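# Press the gauge pin on the magnet-marked fixture post

## Task

Find the fixture post that has the yellow magnet on it. Drive that post's gauge pin fully home and keep it there for at least one second; after that, the spring may push it back out. The other three pins must not be pressed, and the magnet must stay in place.

## Robot and tools

Robot: two UR20-type arms, left_arm and right_arm, each with a Robotiq 2F-85 two-finger gripper. Each arm has a camera on its wrist: cam_left_wrist and cam_right_wrist, both 896x504 pixels. The fingers point along the gripper's +z axis and open and close along its y axis. end_effector_position is the spot between the pads when they are shut. Closed fingertips reach about 19 mm past it, open ones about 6 mm. A block sticks out roughly 10 cm toward the gripper's +x side.

Frames: the scene frame has its origin at table-top height, halfway between the arms. +z is up, +x points out over the table, and left_arm sits on the +y side. Arm bases: left_arm at (+0.060, +0.928, 0) m, right_arm at (-0.064, -0.817, 0) m. Reported hand positions, orientations (quat wxyz), velocities and targets are in each arm's own base frame. Motion offsets are along the current Hand target's own axes.

execute_actions(actions, cameras): actions is a list of actions. Each action is a table of 1 to 15 rows, one row per 1/30 s step. A short table repeats its last row until 15 steps have run. Every row holds 18 numbers in [-1, 1], covering both arms in one list. The order is left dx, dy, dz, rx, ry, rz, then left gripper position, force_limit, speed, followed by the same nine for the right arm. dx..rz are offsets, not poses. Each row is measured from the Hand target as it stood when that action began, so rows do not add up within an action. Each new action or call starts again from the current Hand target, so repeating an offset moves the arm further. Scale: 1.0 is 0.6 m of travel or 180 degrees. rx, ry, rz together form one rotation vector. All-zero pose numbers re-command the present Hand target. Gripper position: +1 is fully open (85 mm), about -0.8 brings the pads together, and -1 closes until blocked. force_limit sets grip strength, from -1 (soft) to +1 (hard). speed sets closing rate: -1 is about 20 mm/s, 0 about 85 mm/s, +1 about 150 mm/s. Both start at +1. The gripper numbers are commands too: resend the last ones to leave a gripper unchanged. cameras is a list of names, ["all"] or [] for none. An empty actions list returns state and all images.

move(target, speed, blend, stop_force, zero, blocking, cameras): target is either one 18-number row or a list of up to 15 rows, laid out as above. Every row is an offset from the same starting Hand targets. Each gripper travels in a straight line. speed is the top path speed in m/s, from 0.002 to 4.2 (default 0.25); turning is capped at twice that in rad/s. Give one value, or one per target. blend, in m, rounds the corners between listed targets; 0 means stop at each one. stop_force, in N from 6 to 120, ends an arm's path once its wrist feels that much push against its motion. It is not allowed together with blocking=false. zero (default true) re-zeroes the force reading before the move. blocking=false returns after 0.5 s while the move keeps running. The whole move is capped at 10 s. The result ends with a "move:" line giving the outcome (done, off_target, moving, held, fault) and any limits (paced means the pose was clipped, held means steps were withheld).

wait(seconds 0 to 10): lets time pass while each arm holds its command. stop(): brakes a running move. zoom_image(camera, region [x0, y0, x1, y1] in pixels, at most 504 by 504): gives a closer look at the latest image from one wrist camera. zero_wrist_force(arm): makes the present wrist reading the new zero. read_manual(section): returns licence texts only. finished_scene(scene 1 to 3): ends the scene for good. Call it only once the pin has been held in for at least a second.

Results: Hand target is the last commanded pose after clipping, and the next offsets count from it. A gripper often stops a little short of its Hand target. Tool commands lists the current gripper commands. object_status: 0 moving, 1 blocked while opening, 2 blocked while closing (object held), 3 reached the requested opening. position_measured is in counts: 3 open, about 130 at 40 mm, 230 with the pads together. Wrist force and Wrist torque are given along the gripper's own axes, as the force of the contact pushing on the arm; a third line shows the peak since the last reading. Joint torques include the arm's own weight. Step readings list positions during actions. Motor temperatures appear, and a MOTOR HOT line shows from 70 °C.

Cautions: the arms are stiff. Aiming even slightly beyond a firm contact can build force fast. About 150 N (±25) of outside force, or a joint reaching its torque limit (wrist joints 98.4 N m), stops that arm for 10 s. For pressing the pin, approach slowly, use stop_force, and set the target only a little past the pin's full depth. To stop pushing, command a target back behind the gripper. The orientation is clipped to 32 degrees from the present one at each step, so turn in stages. Keep paths away from an arm's own base, and keep the two arms clear of each other, since a collision between the arms can fail the scene. At 85 °C a motor locks its arm for 30 to 60 s; avoid long pushes against something that will not give, and avoid keeping an arm fully stretched. Do not knock the fixture or the magnet, and let nothing fall off the table, which fails the scene.

Each tool is called after "Request:" by a JSON object that holds its "name" and its "arguments", one argument or row to a line.

## Session

Request:
{"name": "execute_actions", "arguments": {
  "actions": []
}}

Scene clock: 0.00 s.
left_arm: end_effector_position=(+0.6452, +0.5338, +0.3687) position_measured=3 object_status=3 end_effector_quat_wxyz=(+0.054, +0.895, -0.431, +0.101) | right_arm: end_effector_position=(+1.0094, -0.4085, +0.1239) position_measured=3 object_status=3 end_effector_quat_wxyz=(+0.497, -0.362, -0.574, -0.541)
Joint positions: left_arm=[0.541 -1.507 2.094 -2.179 -1.799 -1.706] | right_arm=[2.693 -2.576 -1.22 -2.623 2.507 -0.374]
Joint velocities: within noise
Joint torques (N m): no reading
Motor temperatures (°C): left_arm=[24 36 26 39 35 34] | right_arm=[29 36 36 38 34 39]
Wrist force (N): no reading
Wrist torque (N m): no reading
Wrist force, peak (N): no reading
Hand target: left_arm +0.6452, +0.5338, +0.3687; +0.054, +0.895, -0.431, +0.101 | right_arm +1.0094, -0.4085, +0.1239; +0.497, -0.362, -0.574, -0.541
Tool commands: left_gripper/position=+1.0 left_gripper/force_limit=+1.0 left_gripper/speed=+1.0 right_gripper/position=+1.0 right_gripper/force_limit=+1.0 right_gripper/speed=+1.0

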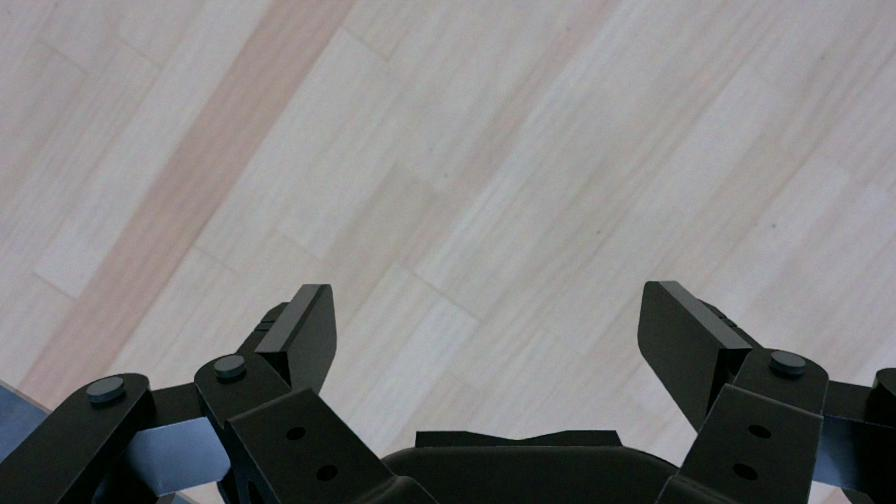

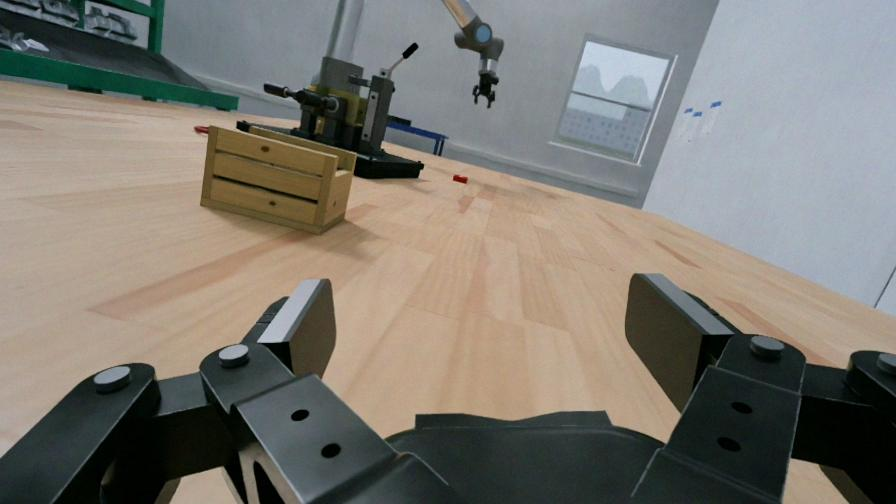

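Request:
{"name": "zoom_image", "arguments": {
  "camera": "cam_right_wrist",
  "region": [180, 10, 500, 240]
}}

Scaled by 1.575 from the camera's 896x504 image, which has a finer 1280x720 frame.

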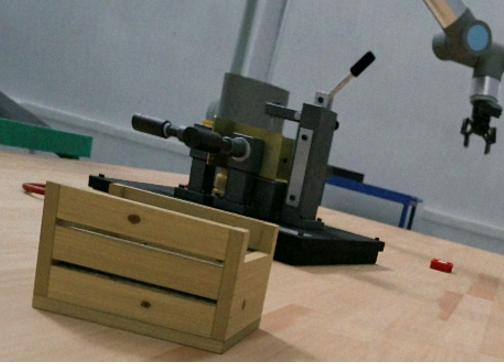

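Request:
{"name": "move", "arguments": {
  "target": [0.562,0.673,-0.145,0,0,0,1,1,1,0,0,0,0,0,0,1,1,1],
  "speed": 0.4
}}

Request:
{"name": "move", "arguments": {
  "target": [0.562,0.673,-0.145,0,0,0,1,1,1,0,0,0,0,0,0,1,1,1],
  "speed": 0.4,
  "cameras": ["all"]
}}

Scene clock: 3.43 s.
left_arm: end_effector_position=(+0.5230, +0.0418, +0.5336) position_measured=3 object_status=3 end_effector_quat_wxyz=(+0.054, +0.895, -0.431, +0.101) | right_arm: end_effector_position=(+1.0094, -0.4085, +0.1239) position_measured=3 object_status=3 end_effector_quat_wxyz=(+0.497, -0.362, -0.574, -0.541)
Joint positions: left_arm=[-0.211 -2.085 2.296 -1.954 -1.722 -2.468] | right_arm=[2.693 -2.576 -1.22 -2.623 2.507 -0.374]
Joint torques (N m): left_arm=[-18.52 -7.74 -128.75 -7.03 4.1 -4.4] | right_arm=[2.92 244.9 71.64 -4.14 0.17 -0.24]
Wrist force (N): left_arm=[-0.5 -0.2 0.2] | right_arm=[0.0 0.1 0.2]
Wrist torque (N m): left_arm=[-0.09 0.05 0.22] | right_arm=[0.02 -0.01 -0.01]
Wrist force, peak (N): left_arm=[-2.6 -3.3 0.7] | right_arm=[-0.1 0.6 0.2]
Hand target: left_arm +0.5230, +0.0417, +0.5337; +0.054, +0.895, -0.431, +0.101 | right_arm +1.0094, -0.4085, +0.1239; +0.497, -0.362, -0.574, -0.541
Off the commanded pose: left_arm 0.000 m, 0 deg | right_arm 0.000 m, 0 deg.
move: done

Scene clock: 5.40 s.
left_arm: end_effector_position=(+0.4008, -0.4502, +0.6986) position_measured=3 object_status=3 end_effector_quat_wxyz=(+0.054, +0.895, -0.431, +0.101) | right_arm: end_effector_position=(+1.0094, -0.4085, +0.1239) position_measured=3 object_status=3 end_effector_quat_wxyz=(+0.497, -0.362, -0.574, -0.541)
Joint positions: left_arm=[-1.221 -2.05 2.063 -1.804 -1.507 -3.459] | right_arm=[2.693 -2.576 -1.22 -2.623 2.507 -0.374]
Joint torques (N m): left_arm=[-21.39 35.23 -129.71 -6.65 5.73 -2.86] | right_arm=[4.61 243.84 72.09 -3.97 0.29 -0.92]
Wrist force (N): left_arm=[0.5 -0.4 -0.4] | right_arm=[-0.1 0.2 0.2]
Wrist torque (N m): left_arm=[-0.08 -0.04 0.26] | right_arm=[0.04 0.02 0.00]
Wrist force, peak (N): left_arm=[2.8 3.3 -1.0] | right_arm=[0.1 0.5 0.4]
Hand target: left_arm +0.4007, -0.4504, +0.6987; +0.054, +0.895, -0.431, +0.101 | right_arm +1.0094, -0.4085, +0.1239; +0.497, -0.362, -0.574, -0.541
Off the commanded pose: left_arm 0.000 m, 0 deg | right_arm 0.000 m, 0 deg.
move: done
camera_calibration:
cam_left_wrist: T_world_to_cam=[[-0.800484, -0.599329, 0.00555355, 0.0541139], [-0.59559, 0.796459, 0.104529, 0.543594], [-0.0670706, 0.0803664, -0.994506, 0.887655], [0, 0, 0, 1]] pos_world=[0.426612, -0.471856, 0.825656]

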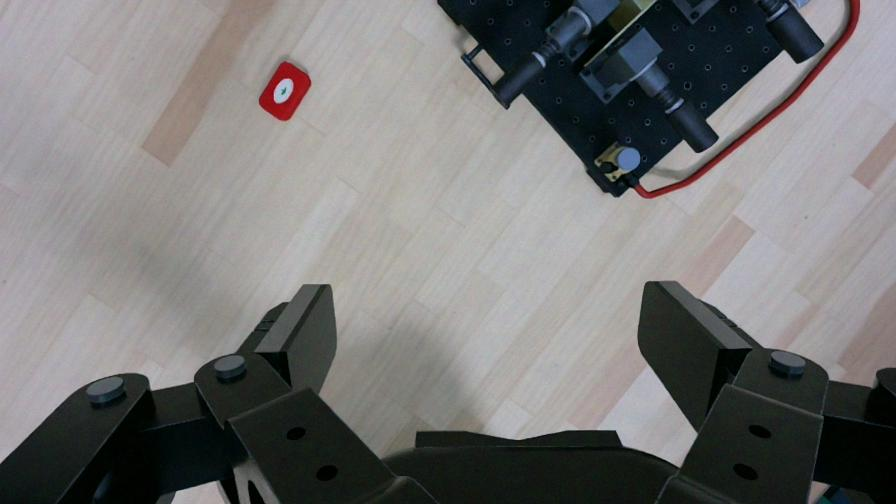

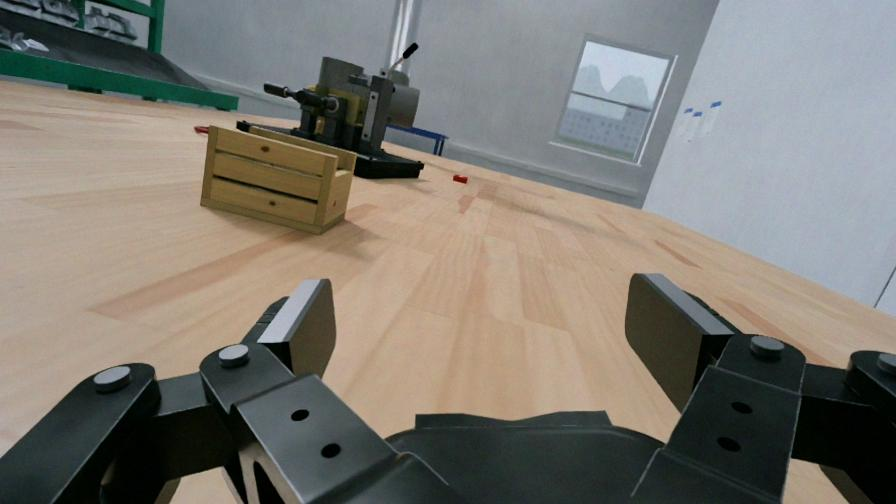

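Request:
{"name": "move", "arguments": {
  "target": [0.634,0.519,0.153,0,0,0,1,1,1,0,0,0,0,0,0,1,1,1],
  "speed": 0.4,
  "cameras": ["cam_left_wrist"]
}}

Scene clock: 7.73 s.
left_arm: end_effector_position=(+0.4011, -0.9503, +0.6985) position_measured=3 object_status=3 end_effector_quat_wxyz=(+0.054, +0.895, -0.431, +0.101) | right_arm: end_effector_position=(+1.0094, -0.4085, +0.1239) position_measured=3 object_status=3 end_effector_quat_wxyz=(+0.497, -0.362, -0.574, -0.541)
Joint positions: left_arm=[-1.401 -1.503 1.644 -1.917 -1.469 -3.636] | right_arm=[2.693 -2.576 -1.22 -2.623 2.507 -0.374]
Joint torques (N m): left_arm=[-13.8 -95.31 -131.13 -6.56 5.83 -4.08] | right_arm=[-1.04 242.46 72.86 -2.97 -0.4 -0.42]
Wrist force (N): left_arm=[0.2 -0.4 0.0] | right_arm=[0.2 0.1 0.3]
Wrist torque (N m): left_arm=[-0.01 -0.01 0.28] | right_arm=[0.02 -0.03 0.00]
Wrist force, peak (N): left_arm=[-2.8 -3.0 -1.2] | right_arm=[0.2 0.4 0.4]
Hand target: left_arm +0.4011, -0.9505, +0.6984; +0.054, +0.895, -0.431, +0.101 | right_arm +1.0094, -0.4085, +0.1239; +0.497, -0.362, -0.574, -0.541
Off the commanded pose: left_arm 0.000 m, 0 deg | right_arm 0.000 m, 0 deg.
move: done
camera_calibration:
cam_left_wrist: T_world_to_cam=[[-0.800484, -0.599329, 0.00555355, -0.24537], [-0.59559, 0.796459, 0.104529, 0.942092], [-0.0670706, 0.0803664, -0.994506, 0.927767], [0, 0, 0, 1]] pos_world=[0.426912, -0.971956, 0.825556]
Images, in order (width x height): cam_left_wrist 896x504.

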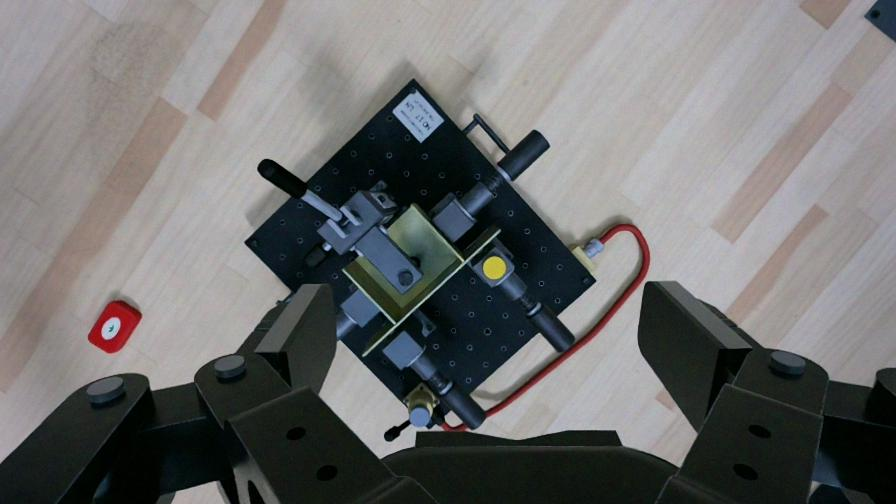

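Request:
{"name": "zoom_image", "arguments": {
  "camera": "cam_left_wrist",
  "region": [340, 120, 660, 440]
}}

Request:
{"name": "zoom_image", "arguments": {
  "camera": "cam_right_wrist",
  "region": [260, 30, 460, 200]
}}

Scaled by 1.575 from the camera's 896x504 image, which has a finer 1280x720 frame.

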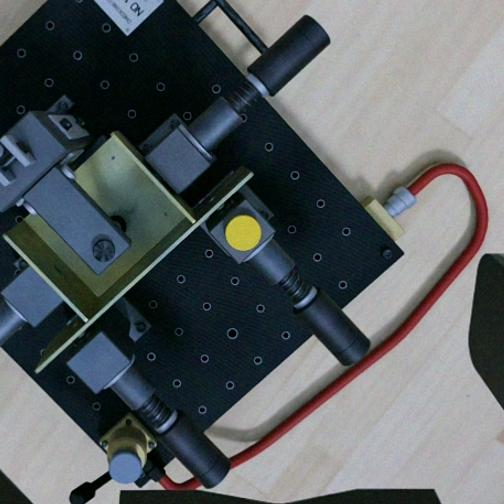

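This scene's latest camera images include none from cam_right_wrist. They are from: cam_left_wrist. cam_right_wrist's image comes with the result of a call that names it in "cameras".

Request:
{"name": "wait", "arguments": {
  "seconds": 0.1,
  "cameras": ["all"]
}}

Request:
{"name": "zoom_image", "arguments": {
  "camera": "cam_right_wrist",
  "region": [220, 30, 440, 200]
}}

Scene clock: 9.03 s.
left_arm: end_effector_position=(+0.4011, -0.9505, +0.6984) position_measured=3 object_status=3 end_effector_quat_wxyz=(+0.054, +0.895, -0.431, +0.101) | right_arm: end_effector_position=(+1.0094, -0.4085, +0.1239) position_measured=3 object_status=3 end_effector_quat_wxyz=(+0.497, -0.362, -0.574, -0.541)
Joint positions: left_arm=[-1.401 -1.503 1.644 -1.917 -1.469 -3.636] | right_arm=[2.693 -2.576 -1.22 -2.623 2.507 -0.374]
Joint torques (N m): left_arm=[-19.07 -85.4 -131.42 -6.7 5.76 -4.27] | right_arm=[0.05 240.03 71.77 -3.59 0.02 -0.69]
Wrist force (N): left_arm=[0.2 -0.7 0.2] | right_arm=[0.2 0.3 0.3]
Wrist torque (N m): left_arm=[-0.07 -0.01 0.28] | right_arm=[0.05 -0.04 0.00]
Wrist force, peak (N): left_arm=[0.2 -0.7 0.3] | right_arm=[0.1 0.5 0.4]
Hand target: left_arm +0.4011, -0.9505, +0.6984; +0.054, +0.895, -0.431, +0.101 | right_arm +1.0094, -0.4085, +0.1239; +0.497, -0.362, -0.574, -0.541
Tool commands: left_gripper/position=+1.0 left_gripper/force_limit=+1.0 left_gripper/speed=+1.0 right_gripper/position=+1.0 right_gripper/force_limit=+1.0 right_gripper/speed=+1.0
Off the commanded pose: left_arm 0.000 m, 0 deg | right_arm 0.000 m, 0 deg.
wait: 0.10 s; at rest from the start
camera_calibration:
cam_left_wrist: T_world_to_cam=[[-0.800484, -0.599329, 0.00555355, -0.245489], [-0.59559, 0.796459, 0.104529, 0.942262], [-0.0670706, 0.0803664, -0.994506, 0.927683], [0, 0, 0, 1]] pos_world=[0.426912, -0.972156, 0.825456]

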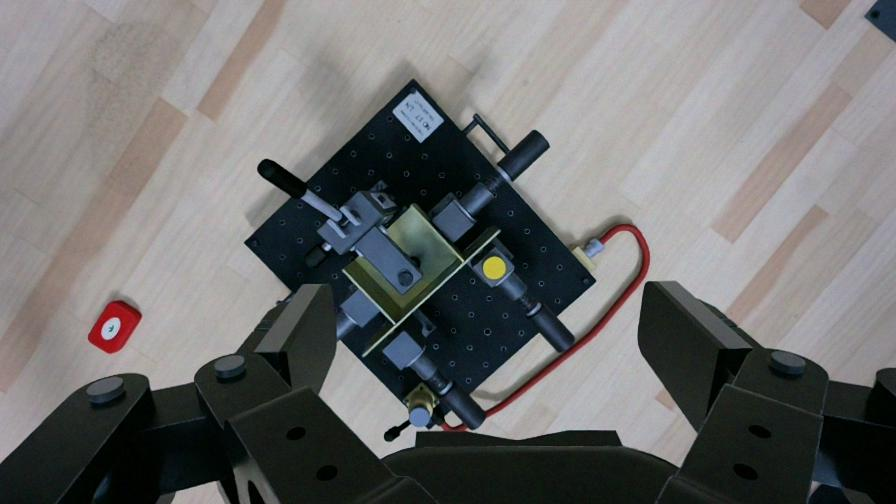

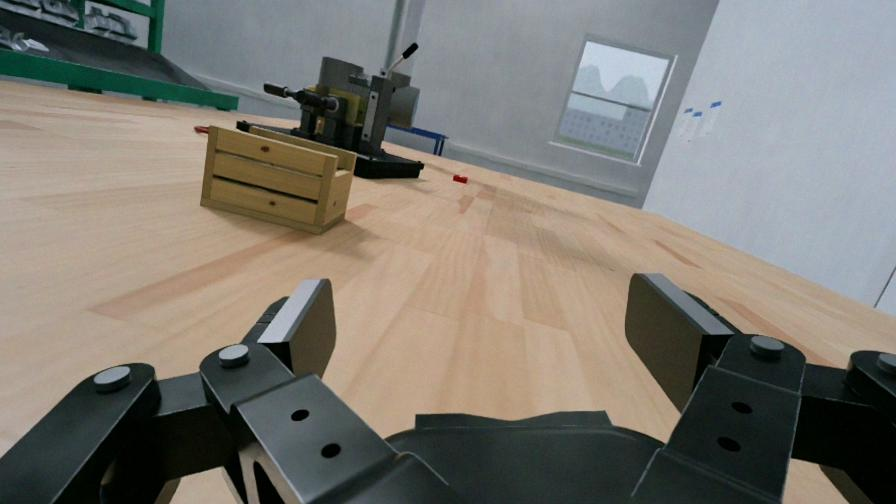

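Scaled by 2.291 from the camera's 896x504 image, which has a finer 1280x720 frame.

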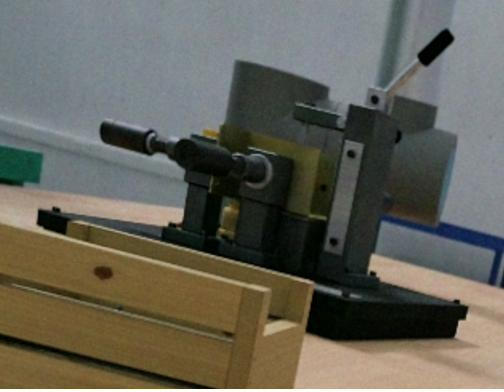

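Request:
{"name": "move", "arguments": {
  "target": [-0.3843,0.2598,0.3887,0.0287,-0.0688,-0.2239,-1,-0.5,-0.5,0,0,0,0,0,0,1,1,1],
  "speed": 0.3,
  "cameras": ["cam_left_wrist"]
}}

Request:
{"name": "zoom_image", "arguments": {
  "camera": "cam_left_wrist",
  "region": [300, 0, 700, 250]
}}

Scene clock: 13.13 s.
left_arm: end_effector_position=(+0.1702, -0.9150, +0.4206) position_measured=231 object_status=3 end_effector_quat_wxyz=(+0.000, +0.995, -0.095, +0.000) | right_arm: end_effector_position=(+1.0094, -0.4085, +0.1239) position_measured=3 object_status=3 end_effector_quat_wxyz=(+0.497, -0.362, -0.574, -0.541)
Joint positions: left_arm=[-1.605 -1.452 1.929 -2.048 -1.571 -4.556] | right_arm=[2.693 -2.576 -1.22 -2.623 2.507 -0.374]
Joint torques (N m): left_arm=[-18.72 -94.26 -75.37 -13.02 -4.6 -4.3] | right_arm=[2.19 242.96 74.06 -3.8 -0.1 -0.2]
Wrist force (N): left_arm=[0.0 0.0 -0.3] | right_arm=[0.1 0.2 0.2]
Wrist torque (N m): left_arm=[-0.07 -0.14 0.29] | right_arm=[0.03 -0.03 0.00]
Wrist force, peak (N): left_arm=[2.2 -2.1 -2.2] | right_arm=[0.3 0.7 0.3]
Hand target: left_arm +0.1701, -0.9150, +0.4205; +0.000, +0.995, -0.095, +0.000 | right_arm +1.0094, -0.4085, +0.1239; +0.497, -0.362, -0.574, -0.541
Off the commanded pose: left_arm 0.000 m, 0 deg | right_arm 0.000 m, 0 deg.
move: done
camera_calibration:
cam_left_wrist: T_world_to_cam=[[-0.218916, -0.97574, 0.00270284, -0.849673], [-0.921667, 0.207692, 0.327709, 0.228404], [-0.32032, 0.0692496, -0.944775, 0.645054], [0, 0, 0, 1]] pos_world=[0.23113, -0.921167, 0.536878]
Images, in order (width x height): cam_left_wrist 896x504.

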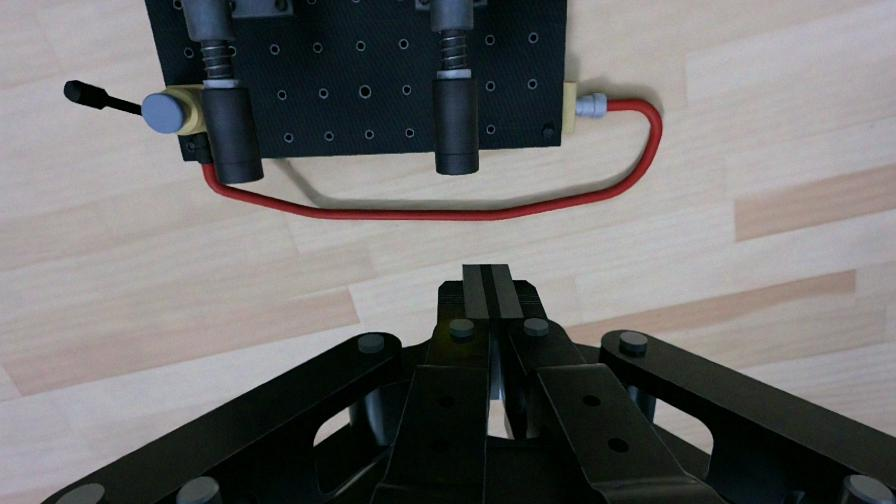

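Scaled by 1.260 from the camera's 896x504 image, which has a finer 1280x720 frame.

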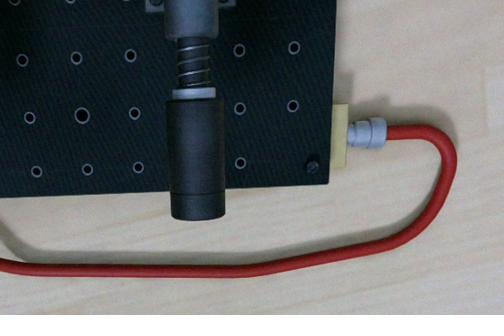

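Request:
{"name": "move", "arguments": {
  "target": [
    [-0.1053,0,0,0,0,-0.0128,-1,-0.5,-0.5,0,0,0,0,0,0,1,1,1],
    [-0.1053,0,0.36,0,0,-0.0128,-1,-0.5,-0.5,0,0,0,0,0,0,1,1,1]
  ],
  "speed": 0.2,
  "blend": [0.03,0],
  "cameras": ["cam_left_wrist"]
}}

Request:
{"name": "zoom_image", "arguments": {
  "camera": "cam_left_wrist",
  "region": [300, 0, 700, 330]
}}

Scene clock: 16.27 s.
left_arm: end_effector_position=(+0.1080, -0.9030, +0.2047) position_measured=231 object_status=3 end_effector_quat_wxyz=(+0.000, +0.997, -0.075, +0.000) | right_arm: end_effector_position=(+1.0094, -0.4085, +0.1239) position_measured=3 object_status=3 end_effector_quat_wxyz=(+0.497, -0.362, -0.574, -0.541)
Joint positions: left_arm=[-1.675 -1.307 2.116 -2.379 -1.571 -4.666] | right_arm=[2.693 -2.576 -1.22 -2.623 2.507 -0.374]
Joint torques (N m): left_arm=[10.33 -111.28 -55.47 -14.14 5.46 1.72] | right_arm=[0.54 246.02 71.27 -3.38 -0.97 -0.96]
Wrist force (N): left_arm=[-0.5 -0.1 0.2] | right_arm=[0.1 0.2 0.0]
Wrist torque (N m): left_arm=[-0.08 -0.02 0.25] | right_arm=[0.03 -0.01 0.00]
Wrist force, peak (N): left_arm=[3.1 0.1 -0.4] | right_arm=[0.2 0.7 0.1]
Hand target: left_arm +0.1080, -0.9030, +0.2045; +0.000, +0.997, -0.075, +0.000 | right_arm +1.0094, -0.4085, +0.1239; +0.497, -0.362, -0.574, -0.541
Off the commanded pose: left_arm 0.000 m, 0 deg | right_arm 0.000 m, 0 deg.
move: done
camera_calibration:
cam_left_wrist: T_world_to_cam=[[-0.179388, -0.983775, 0.00276447, -0.86254], [-0.929281, 0.170372, 0.327734, 0.20651], [-0.322887, 0.0562226, -0.944766, 0.408856], [0, 0, 0, 1]] pos_world=[0.169191, -0.906715, 0.320978]
Images, in order (width x height): cam_left_wrist 896x504.

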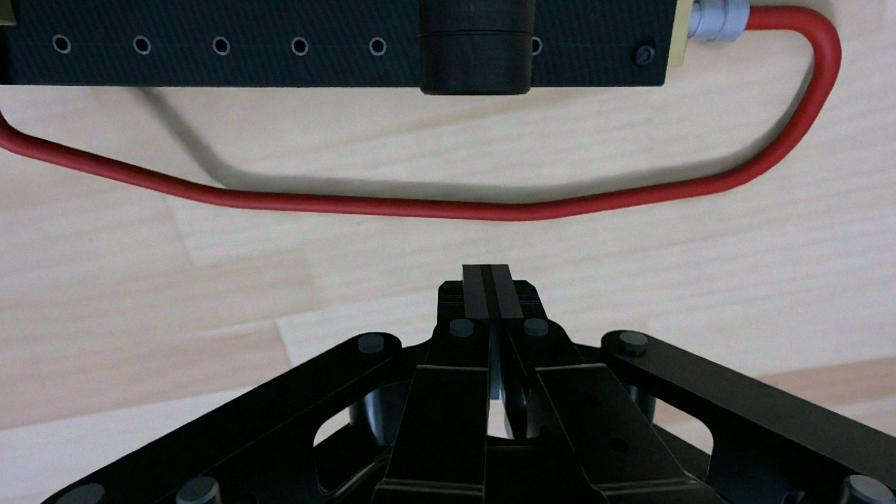

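Scaled by 1.260 from the camera's 896x504 image, which has a finer 1280x720 frame.

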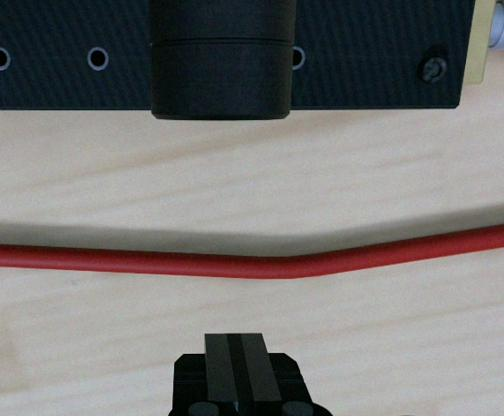

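Request:
{"name": "move", "arguments": {
  "target": [0,-0.0042,0.079,0,0,0,-1,-0.5,-0.5,0,0,0,0,0,0,1,1,1],
  "speed": 0.15,
  "cameras": ["cam_left_wrist"]
}}

Scene clock: 17.90 s.
left_arm: end_effector_position=(+0.1084, -0.9005, +0.1573) position_measured=231 object_status=3 end_effector_quat_wxyz=(+0.000, +0.997, -0.075, +0.000) | right_arm: end_effector_position=(+1.0094, -0.4085, +0.1239) position_measured=3 object_status=3 end_effector_quat_wxyz=(+0.497, -0.362, -0.574, -0.541)
Joint positions: left_arm=[-1.674 -1.261 2.144 -2.454 -1.571 -4.666] | right_arm=[2.693 -2.576 -1.22 -2.623 2.507 -0.374]
Joint torques (N m): left_arm=[19.32 -112.25 -50.64 -14.17 5.36 2.43] | right_arm=[0.39 247.22 73.17 -3.6 -0.16 -0.32]
Wrist force (N): left_arm=[0.0 -0.3 -0.3] | right_arm=[0.2 0.3 0.1]
Wrist torque (N m): left_arm=[-0.14 -0.12 0.23] | right_arm=[0.05 -0.04 0.00]
Wrist force, peak (N): left_arm=[0.0 0.2 -1.7] | right_arm=[0.0 0.6 0.1]
Hand target: left_arm +0.1084, -0.9004, +0.1571; +0.000, +0.997, -0.075, +0.000 | right_arm +1.0094, -0.4085, +0.1239; +0.497, -0.362, -0.574, -0.541
Off the commanded pose: left_arm 0.000 m, 0 deg | right_arm 0.000 m, 0 deg.
move: done
camera_calibration:
cam_left_wrist: T_world_to_cam=[[-0.179388, -0.983775, 0.00276447, -0.859878], [-0.929281, 0.170372, 0.327734, 0.22199], [-0.322887, 0.0562226, -0.944766, 0.364063], [0, 0, 0, 1]] pos_world=[0.169591, -0.904215, 0.273578]
Images, in order (width x height): cam_left_wrist 896x504.

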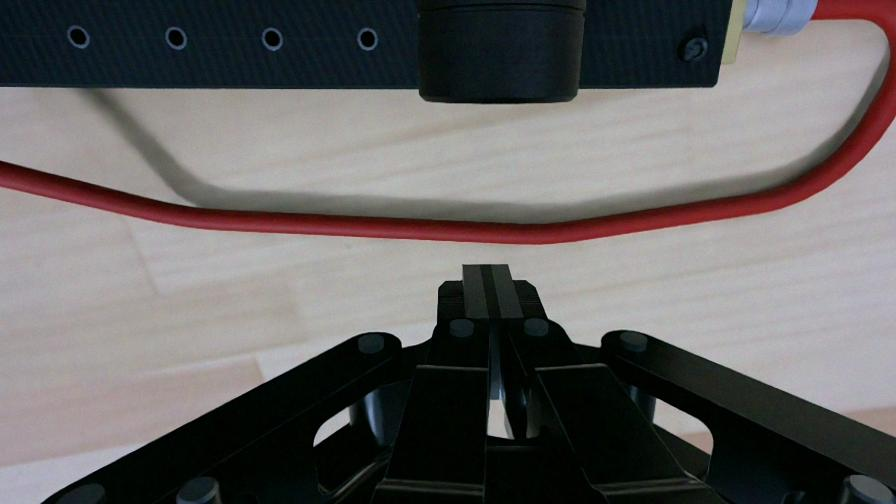

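Request:
{"name": "move", "arguments": {
  "target": [0,0,-0.018,0,0,0,-1,-0.5,-0.5,0,0,0,0,0,0,1,1,1],
  "speed": 0.15
}}

Request:
{"name": "move", "arguments": {
  "target": [0.12,0,0,0,0,0,-1,-0.5,-0.5,0,0,0,0,0,0,1,1,1],
  "speed": 0.025,
  "stop_force": 8,
  "cameras": ["cam_left_wrist"]
}}

Scene clock: 19.30 s.
left_arm: end_effector_position=(+0.1084, -0.9004, +0.1678) position_measured=231 object_status=3 end_effector_quat_wxyz=(+0.000, +0.997, -0.075, +0.000) | right_arm: end_effector_position=(+1.0094, -0.4085, +0.1239) position_measured=3 object_status=3 end_effector_quat_wxyz=(+0.497, -0.362, -0.574, -0.541)
Joint positions: left_arm=[-1.674 -1.272 2.139 -2.437 -1.571 -4.666] | right_arm=[2.693 -2.576 -1.22 -2.623 2.507 -0.374]
Joint torques (N m): left_arm=[16.14 -162.07 -101.54 -6.36 5.29 2.34] | right_arm=[1.03 246.18 73.28 -3.43 -1.1 -0.33]
Wrist force (N): left_arm=[0.1 0.1 -0.3] | right_arm=[0.4 0.2 0.2]
Wrist torque (N m): left_arm=[-0.08 -0.14 0.22] | right_arm=[0.02 -0.07 0.00]
Wrist force, peak (N): left_arm=[-0.1 -0.5 0.4] | right_arm=[0.2 0.5 0.7]
Hand target: left_arm +0.1084, -0.9004, +0.1679; +0.000, +0.997, -0.075, +0.000 | right_arm +1.0094, -0.4085, +0.1239; +0.497, -0.362, -0.574, -0.541
Off the commanded pose: left_arm 0.000 m, 0 deg | right_arm 0.000 m, 0 deg.
move: done

Scene clock: 22.50 s.
left_arm: end_effector_position=(+0.1574, -0.9079, +0.1679) position_measured=231 object_status=3 end_effector_quat_wxyz=(+0.000, +0.997, -0.075, +0.000) | right_arm: end_effector_position=(+1.0094, -0.4085, +0.1239) position_measured=3 object_status=3 end_effector_quat_wxyz=(+0.497, -0.362, -0.574, -0.541)
Joint positions: left_arm=[-1.619 -1.259 2.119 -2.43 -1.571 -4.61] | right_arm=[2.693 -2.576 -1.22 -2.623 2.507 -0.374]
Joint torques (N m): left_arm=[-13.76 -166.44 -54.43 -13.49 5.89 -3.75] | right_arm=[1.18 240.07 71.8 -2.86 -0.39 -0.76]
Wrist force (N): left_arm=[-6.8 1.0 1.1] | right_arm=[0.3 0.4 -0.1]
Wrist torque (N m): left_arm=[-0.08 0.03 0.32] | right_arm=[0.07 -0.06 0.00]
Wrist force, peak (N): left_arm=[-8.4 1.3 0.1] | right_arm=[0.4 0.6 0.2]
Hand target: left_arm +0.1574, -0.9079, +0.1679; +0.000, +0.997, -0.075, +0.000 (not the last commanded pose) | right_arm +1.0094, -0.4085, +0.1239; +0.497, -0.362, -0.574, -0.541
Off the commanded pose: left_arm 0.022 m, 0 deg | right_arm 0.000 m, 0 deg.
move: contact (left_arm)
camera_calibration:
cam_left_wrist: T_world_to_cam=[[-0.179388, -0.983775, 0.00276447, -0.858397], [-0.929281, 0.170372, 0.327734, 0.265312], [-0.322887, 0.0562226, -0.944766, 0.390315], [0, 0, 0, 1]] pos_world=[0.218591, -0.911615, 0.284178]
Images, in order (width x height): cam_left_wrist 896x504.

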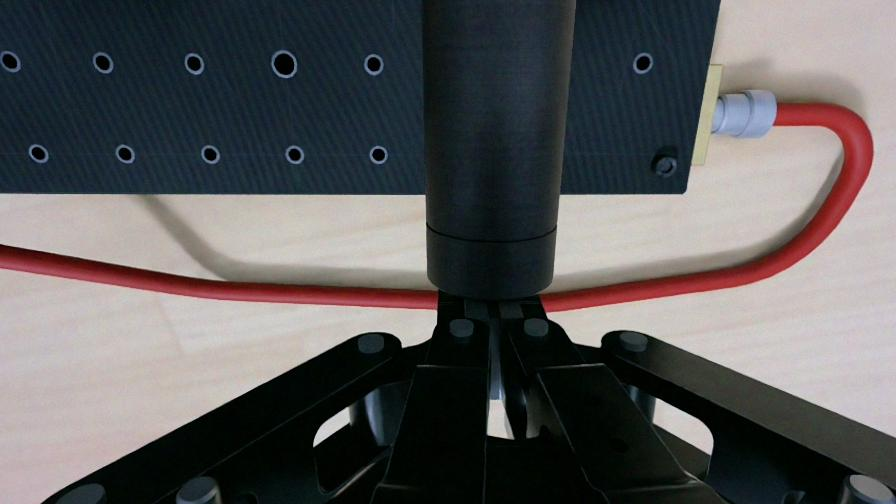

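Request:
{"name": "move", "arguments": {
  "target": [0.06,0,0,0,0,0,-1,-0.5,-0.5,0,0,0,0,0,0,1,1,1],
  "speed": 0.01,
  "stop_force": 35,
  "zero": false,
  "cameras": ["cam_left_wrist"]
}}

Scene clock: 25.27 s.
left_arm: end_effector_position=(+0.1741, -0.9104, +0.1679) position_measured=231 object_status=3 end_effector_quat_wxyz=(+0.000, +0.997, -0.075, +0.000) | right_arm: end_effector_position=(+1.0094, -0.4085, +0.1239) position_measured=3 object_status=3 end_effector_quat_wxyz=(+0.497, -0.362, -0.574, -0.541)
Joint positions: left_arm=[-1.6 -1.254 2.111 -2.427 -1.571 -4.592] | right_arm=[2.693 -2.576 -1.22 -2.623 2.507 -0.374]
Joint torques (N m): left_arm=[9.84 -150.72 -57.56 -16.43 17.07 -4.15] | right_arm=[0.9 242.36 73.67 -3.83 -0.59 -0.79]
Wrist force (N): left_arm=[-38.7 -7.0 -7.3] | right_arm=[0.1 -0.3 0.3]
Wrist torque (N m): left_arm=[-0.18 0.35 0.18] | right_arm=[-0.06 -0.02 0.00]
Wrist force, peak (N): left_arm=[-61.5 -4.5 -13.2] | right_arm=[0.1 0.3 0.8]
Hand target: left_arm +0.1740, -0.9104, +0.1679; +0.000, +0.997, -0.075, +0.000 (not the last commanded pose) | right_arm +1.0094, -0.4085, +0.1239; +0.497, -0.362, -0.574, -0.541
Off the commanded pose: left_arm 0.019 m, 0 deg | right_arm 0.000 m, 0 deg.
move: contact (left_arm)
camera_calibration:
cam_left_wrist: T_world_to_cam=[[-0.179421, -0.983769, 0.00267195, -0.85792], [-0.929276, 0.170373, 0.32775, 0.281268], [-0.322885, 0.0563223, -0.944761, 0.395942], [0, 0, 0, 1]] pos_world=[0.235291, -0.914215, 0.284177]
Images, in order (width x height): cam_left_wrist 896x504.

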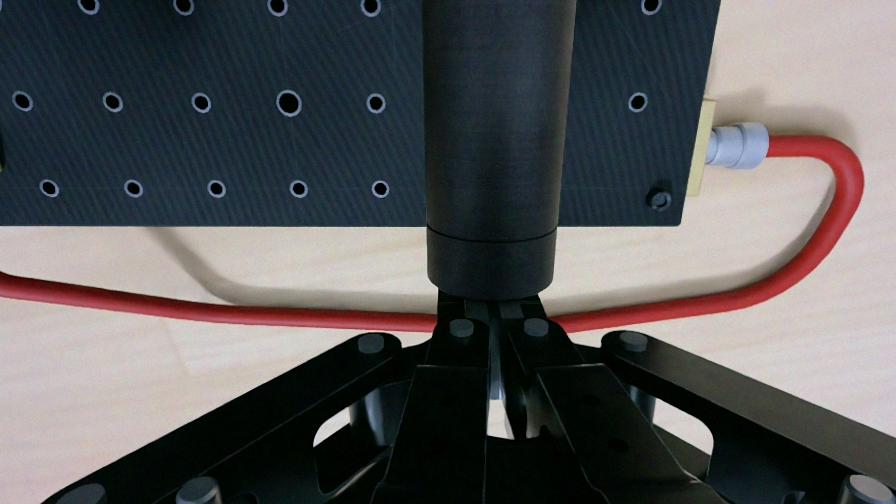

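Request:
{"name": "move", "arguments": {
  "target": [0.006,0,0,0,0,0,-1,-0.5,-0.5,0,0,0,0,0,0,1,1,1],
  "speed": 0.004,
  "stop_force": 55,
  "zero": false
}}

Request:
{"name": "wait", "arguments": {
  "seconds": 1.5,
  "cameras": ["cam_left_wrist","cam_right_wrist"]
}}

Request:
{"name": "zoom_image", "arguments": {
  "camera": "cam_right_wrist",
  "region": [220, 30, 440, 200]
}}

Scene clock: 26.37 s.
left_arm: end_effector_position=(+0.1742, -0.9104, +0.1679) position_measured=231 object_status=3 end_effector_quat_wxyz=(+0.000, +0.997, -0.075, +0.000) | right_arm: end_effector_position=(+1.0094, -0.4085, +0.1239) position_measured=3 object_status=3 end_effector_quat_wxyz=(+0.497, -0.362, -0.574, -0.541)
Joint positions: left_arm=[-1.6 -1.254 2.111 -2.427 -1.571 -4.592] | right_arm=[2.693 -2.576 -1.22 -2.623 2.507 -0.374]
Joint torques (N m): left_arm=[31.54 -142.63 -75.64 -11.4 16.86 -4.48] | right_arm=[3.82 242.42 76.62 -3.45 -1.13 -1.15]
Wrist force (N): left_arm=[-59.9 0.9 -10.8] | right_arm=[-0.1 -0.1 0.2]
Wrist torque (N m): left_arm=[-0.10 0.54 0.24] | right_arm=[-0.02 0.01 -0.01]
Wrist force, peak (N): left_arm=[-65.8 2.3 -11.9] | right_arm=[0.2 0.5 0.5]
Hand target: left_arm +0.1742, -0.9104, +0.1679; +0.000, +0.997, -0.075, +0.000 (not the last commanded pose) | right_arm +1.0094, -0.4085, +0.1239; +0.497, -0.362, -0.574, -0.541
Off the commanded pose: left_arm 0.003 m, 0 deg | right_arm 0.000 m, 0 deg.
move: contact (left_arm)

Scene clock: 27.87 s.
left_arm: end_effector_position=(+0.1742, -0.9104, +0.1679) position_measured=231 object_status=3 end_effector_quat_wxyz=(+0.000, +0.997, -0.075, +0.000) | right_arm: end_effector_position=(+1.0094, -0.4085, +0.1239) position_measured=3 object_status=3 end_effector_quat_wxyz=(+0.497, -0.362, -0.574, -0.541)
Joint positions: left_arm=[-1.6 -1.254 2.111 -2.427 -1.571 -4.592] | right_arm=[2.693 -2.576 -1.22 -2.623 2.507 -0.374]
Joint torques (N m): left_arm=[27.06 -150.89 -73.35 -10.22 20.04 -4.19] | right_arm=[2.01 243.87 70.26 -3.41 -0.79 -0.74]
Wrist force (N): left_arm=[-57.0 0.0 -10.5] | right_arm=[0.3 0.3 0.5]
Wrist torque (N m): left_arm=[-0.11 0.48 0.22] | right_arm=[0.06 -0.06 0.00]
Wrist force, peak (N): left_arm=[-59.5 0.8 -11.1] | right_arm=[0.3 0.3 0.5]
Hand target: left_arm +0.1742, -0.9104, +0.1679; +0.000, +0.997, -0.075, +0.000 (not the last commanded pose) | right_arm +1.0094, -0.4085, +0.1239; +0.497, -0.362, -0.574, -0.541
Tool commands: left_gripper/position=-1.0 left_gripper/force_limit=-0.5 left_gripper/speed=-0.5 right_gripper/position=+1.0 right_gripper/force_limit=+1.0 right_gripper/speed=+1.0
Off the commanded pose: left_arm 0.003 m, 0 deg | right_arm 0.000 m, 0 deg.
wait: 1.50 s; at rest by 0.17 s
camera_calibration:
cam_left_wrist: T_world_to_cam=[[-0.179421, -0.983769, 0.00267195, -0.857803], [-0.929276, 0.170373, 0.32775, 0.281344], [-0.322885, 0.0563223, -0.944761, 0.395969], [0, 0, 0, 1]] pos_world=[0.235391, -0.914115, 0.284177]

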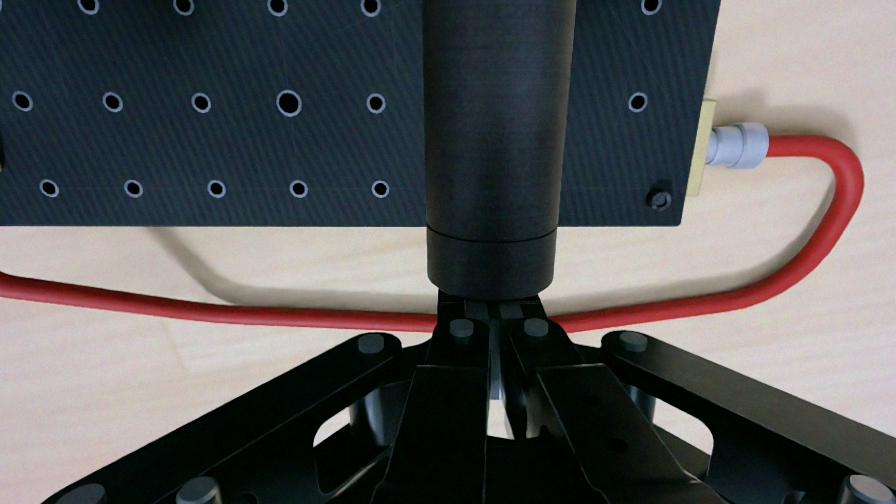

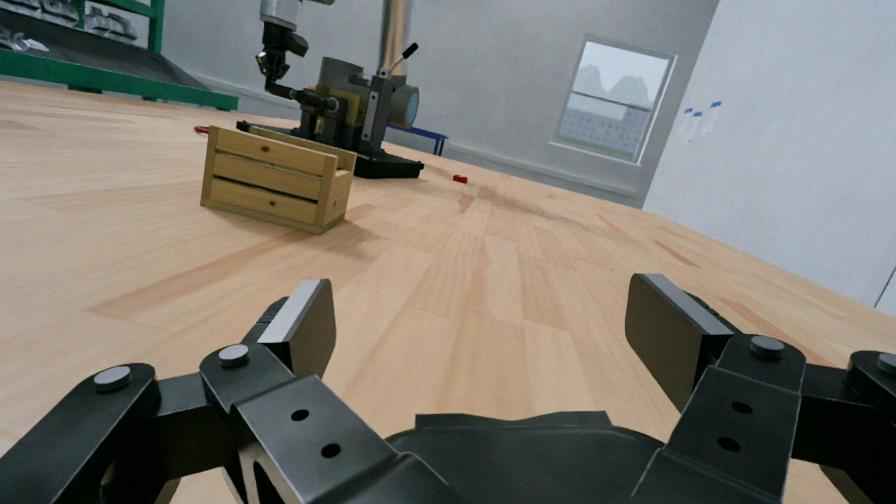

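Scaled by 2.291 from the camera's 896x504 image, which has a finer 1280x720 frame.

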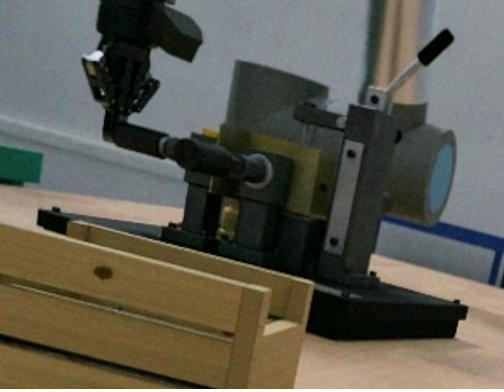

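Request:
{"name": "move", "arguments": {
  "target": [
    [-0.05,0,0,0,0,0,-1,-0.5,-0.5,0,0,0,0,0,0,1,1,1],
    [-0.12,0,0,0,0,0,-1,-0.5,-0.5,0,0,0,0,0,0,1,1,1]
  ],
  "speed": [0.05,0.15],
  "blend": [0.01,0]
}}

Request:
{"name": "finished_scene", "arguments": {
  "scene": 1
}}

Scene clock: 29.43 s.
left_arm: end_effector_position=(+0.1032, -0.8996, +0.1679) position_measured=231 object_status=3 end_effector_quat_wxyz=(+0.000, +0.997, -0.075, +0.000) | right_arm: end_effector_position=(+1.0094, -0.4085, +0.1239) position_measured=3 object_status=3 end_effector_quat_wxyz=(+0.497, -0.362, -0.574, -0.541)
Joint positions: left_arm=[-1.68 -1.273 2.141 -2.438 -1.571 -4.672] | right_arm=[2.693 -2.576 -1.22 -2.623 2.507 -0.374]
Joint torques (N m): left_arm=[-20.88 -161.85 -52.79 -13.11 3.77 -2.84] | right_arm=[-2.82 246.08 67.75 -4.05 -1.64 -1.09]
Wrist force (N): left_arm=[-1.7 3.1 -0.2] | right_arm=[0.2 -0.1 -0.2]
Wrist torque (N m): left_arm=[0.48 0.18 0.28] | right_arm=[-0.03 -0.03 0.00]
Wrist force, peak (N): left_arm=[-57.4 -0.1 -10.6] | right_arm=[0.1 0.5 0.4]
Hand target: left_arm +0.1030, -0.8996, +0.1679; +0.000, +0.997, -0.075, +0.000 | right_arm +1.0094, -0.4085, +0.1239; +0.497, -0.362, -0.574, -0.541
Off the commanded pose: left_arm 0.000 m, 0 deg | right_arm 0.000 m, 0 deg.
move: done

The scene is finished: the task was done.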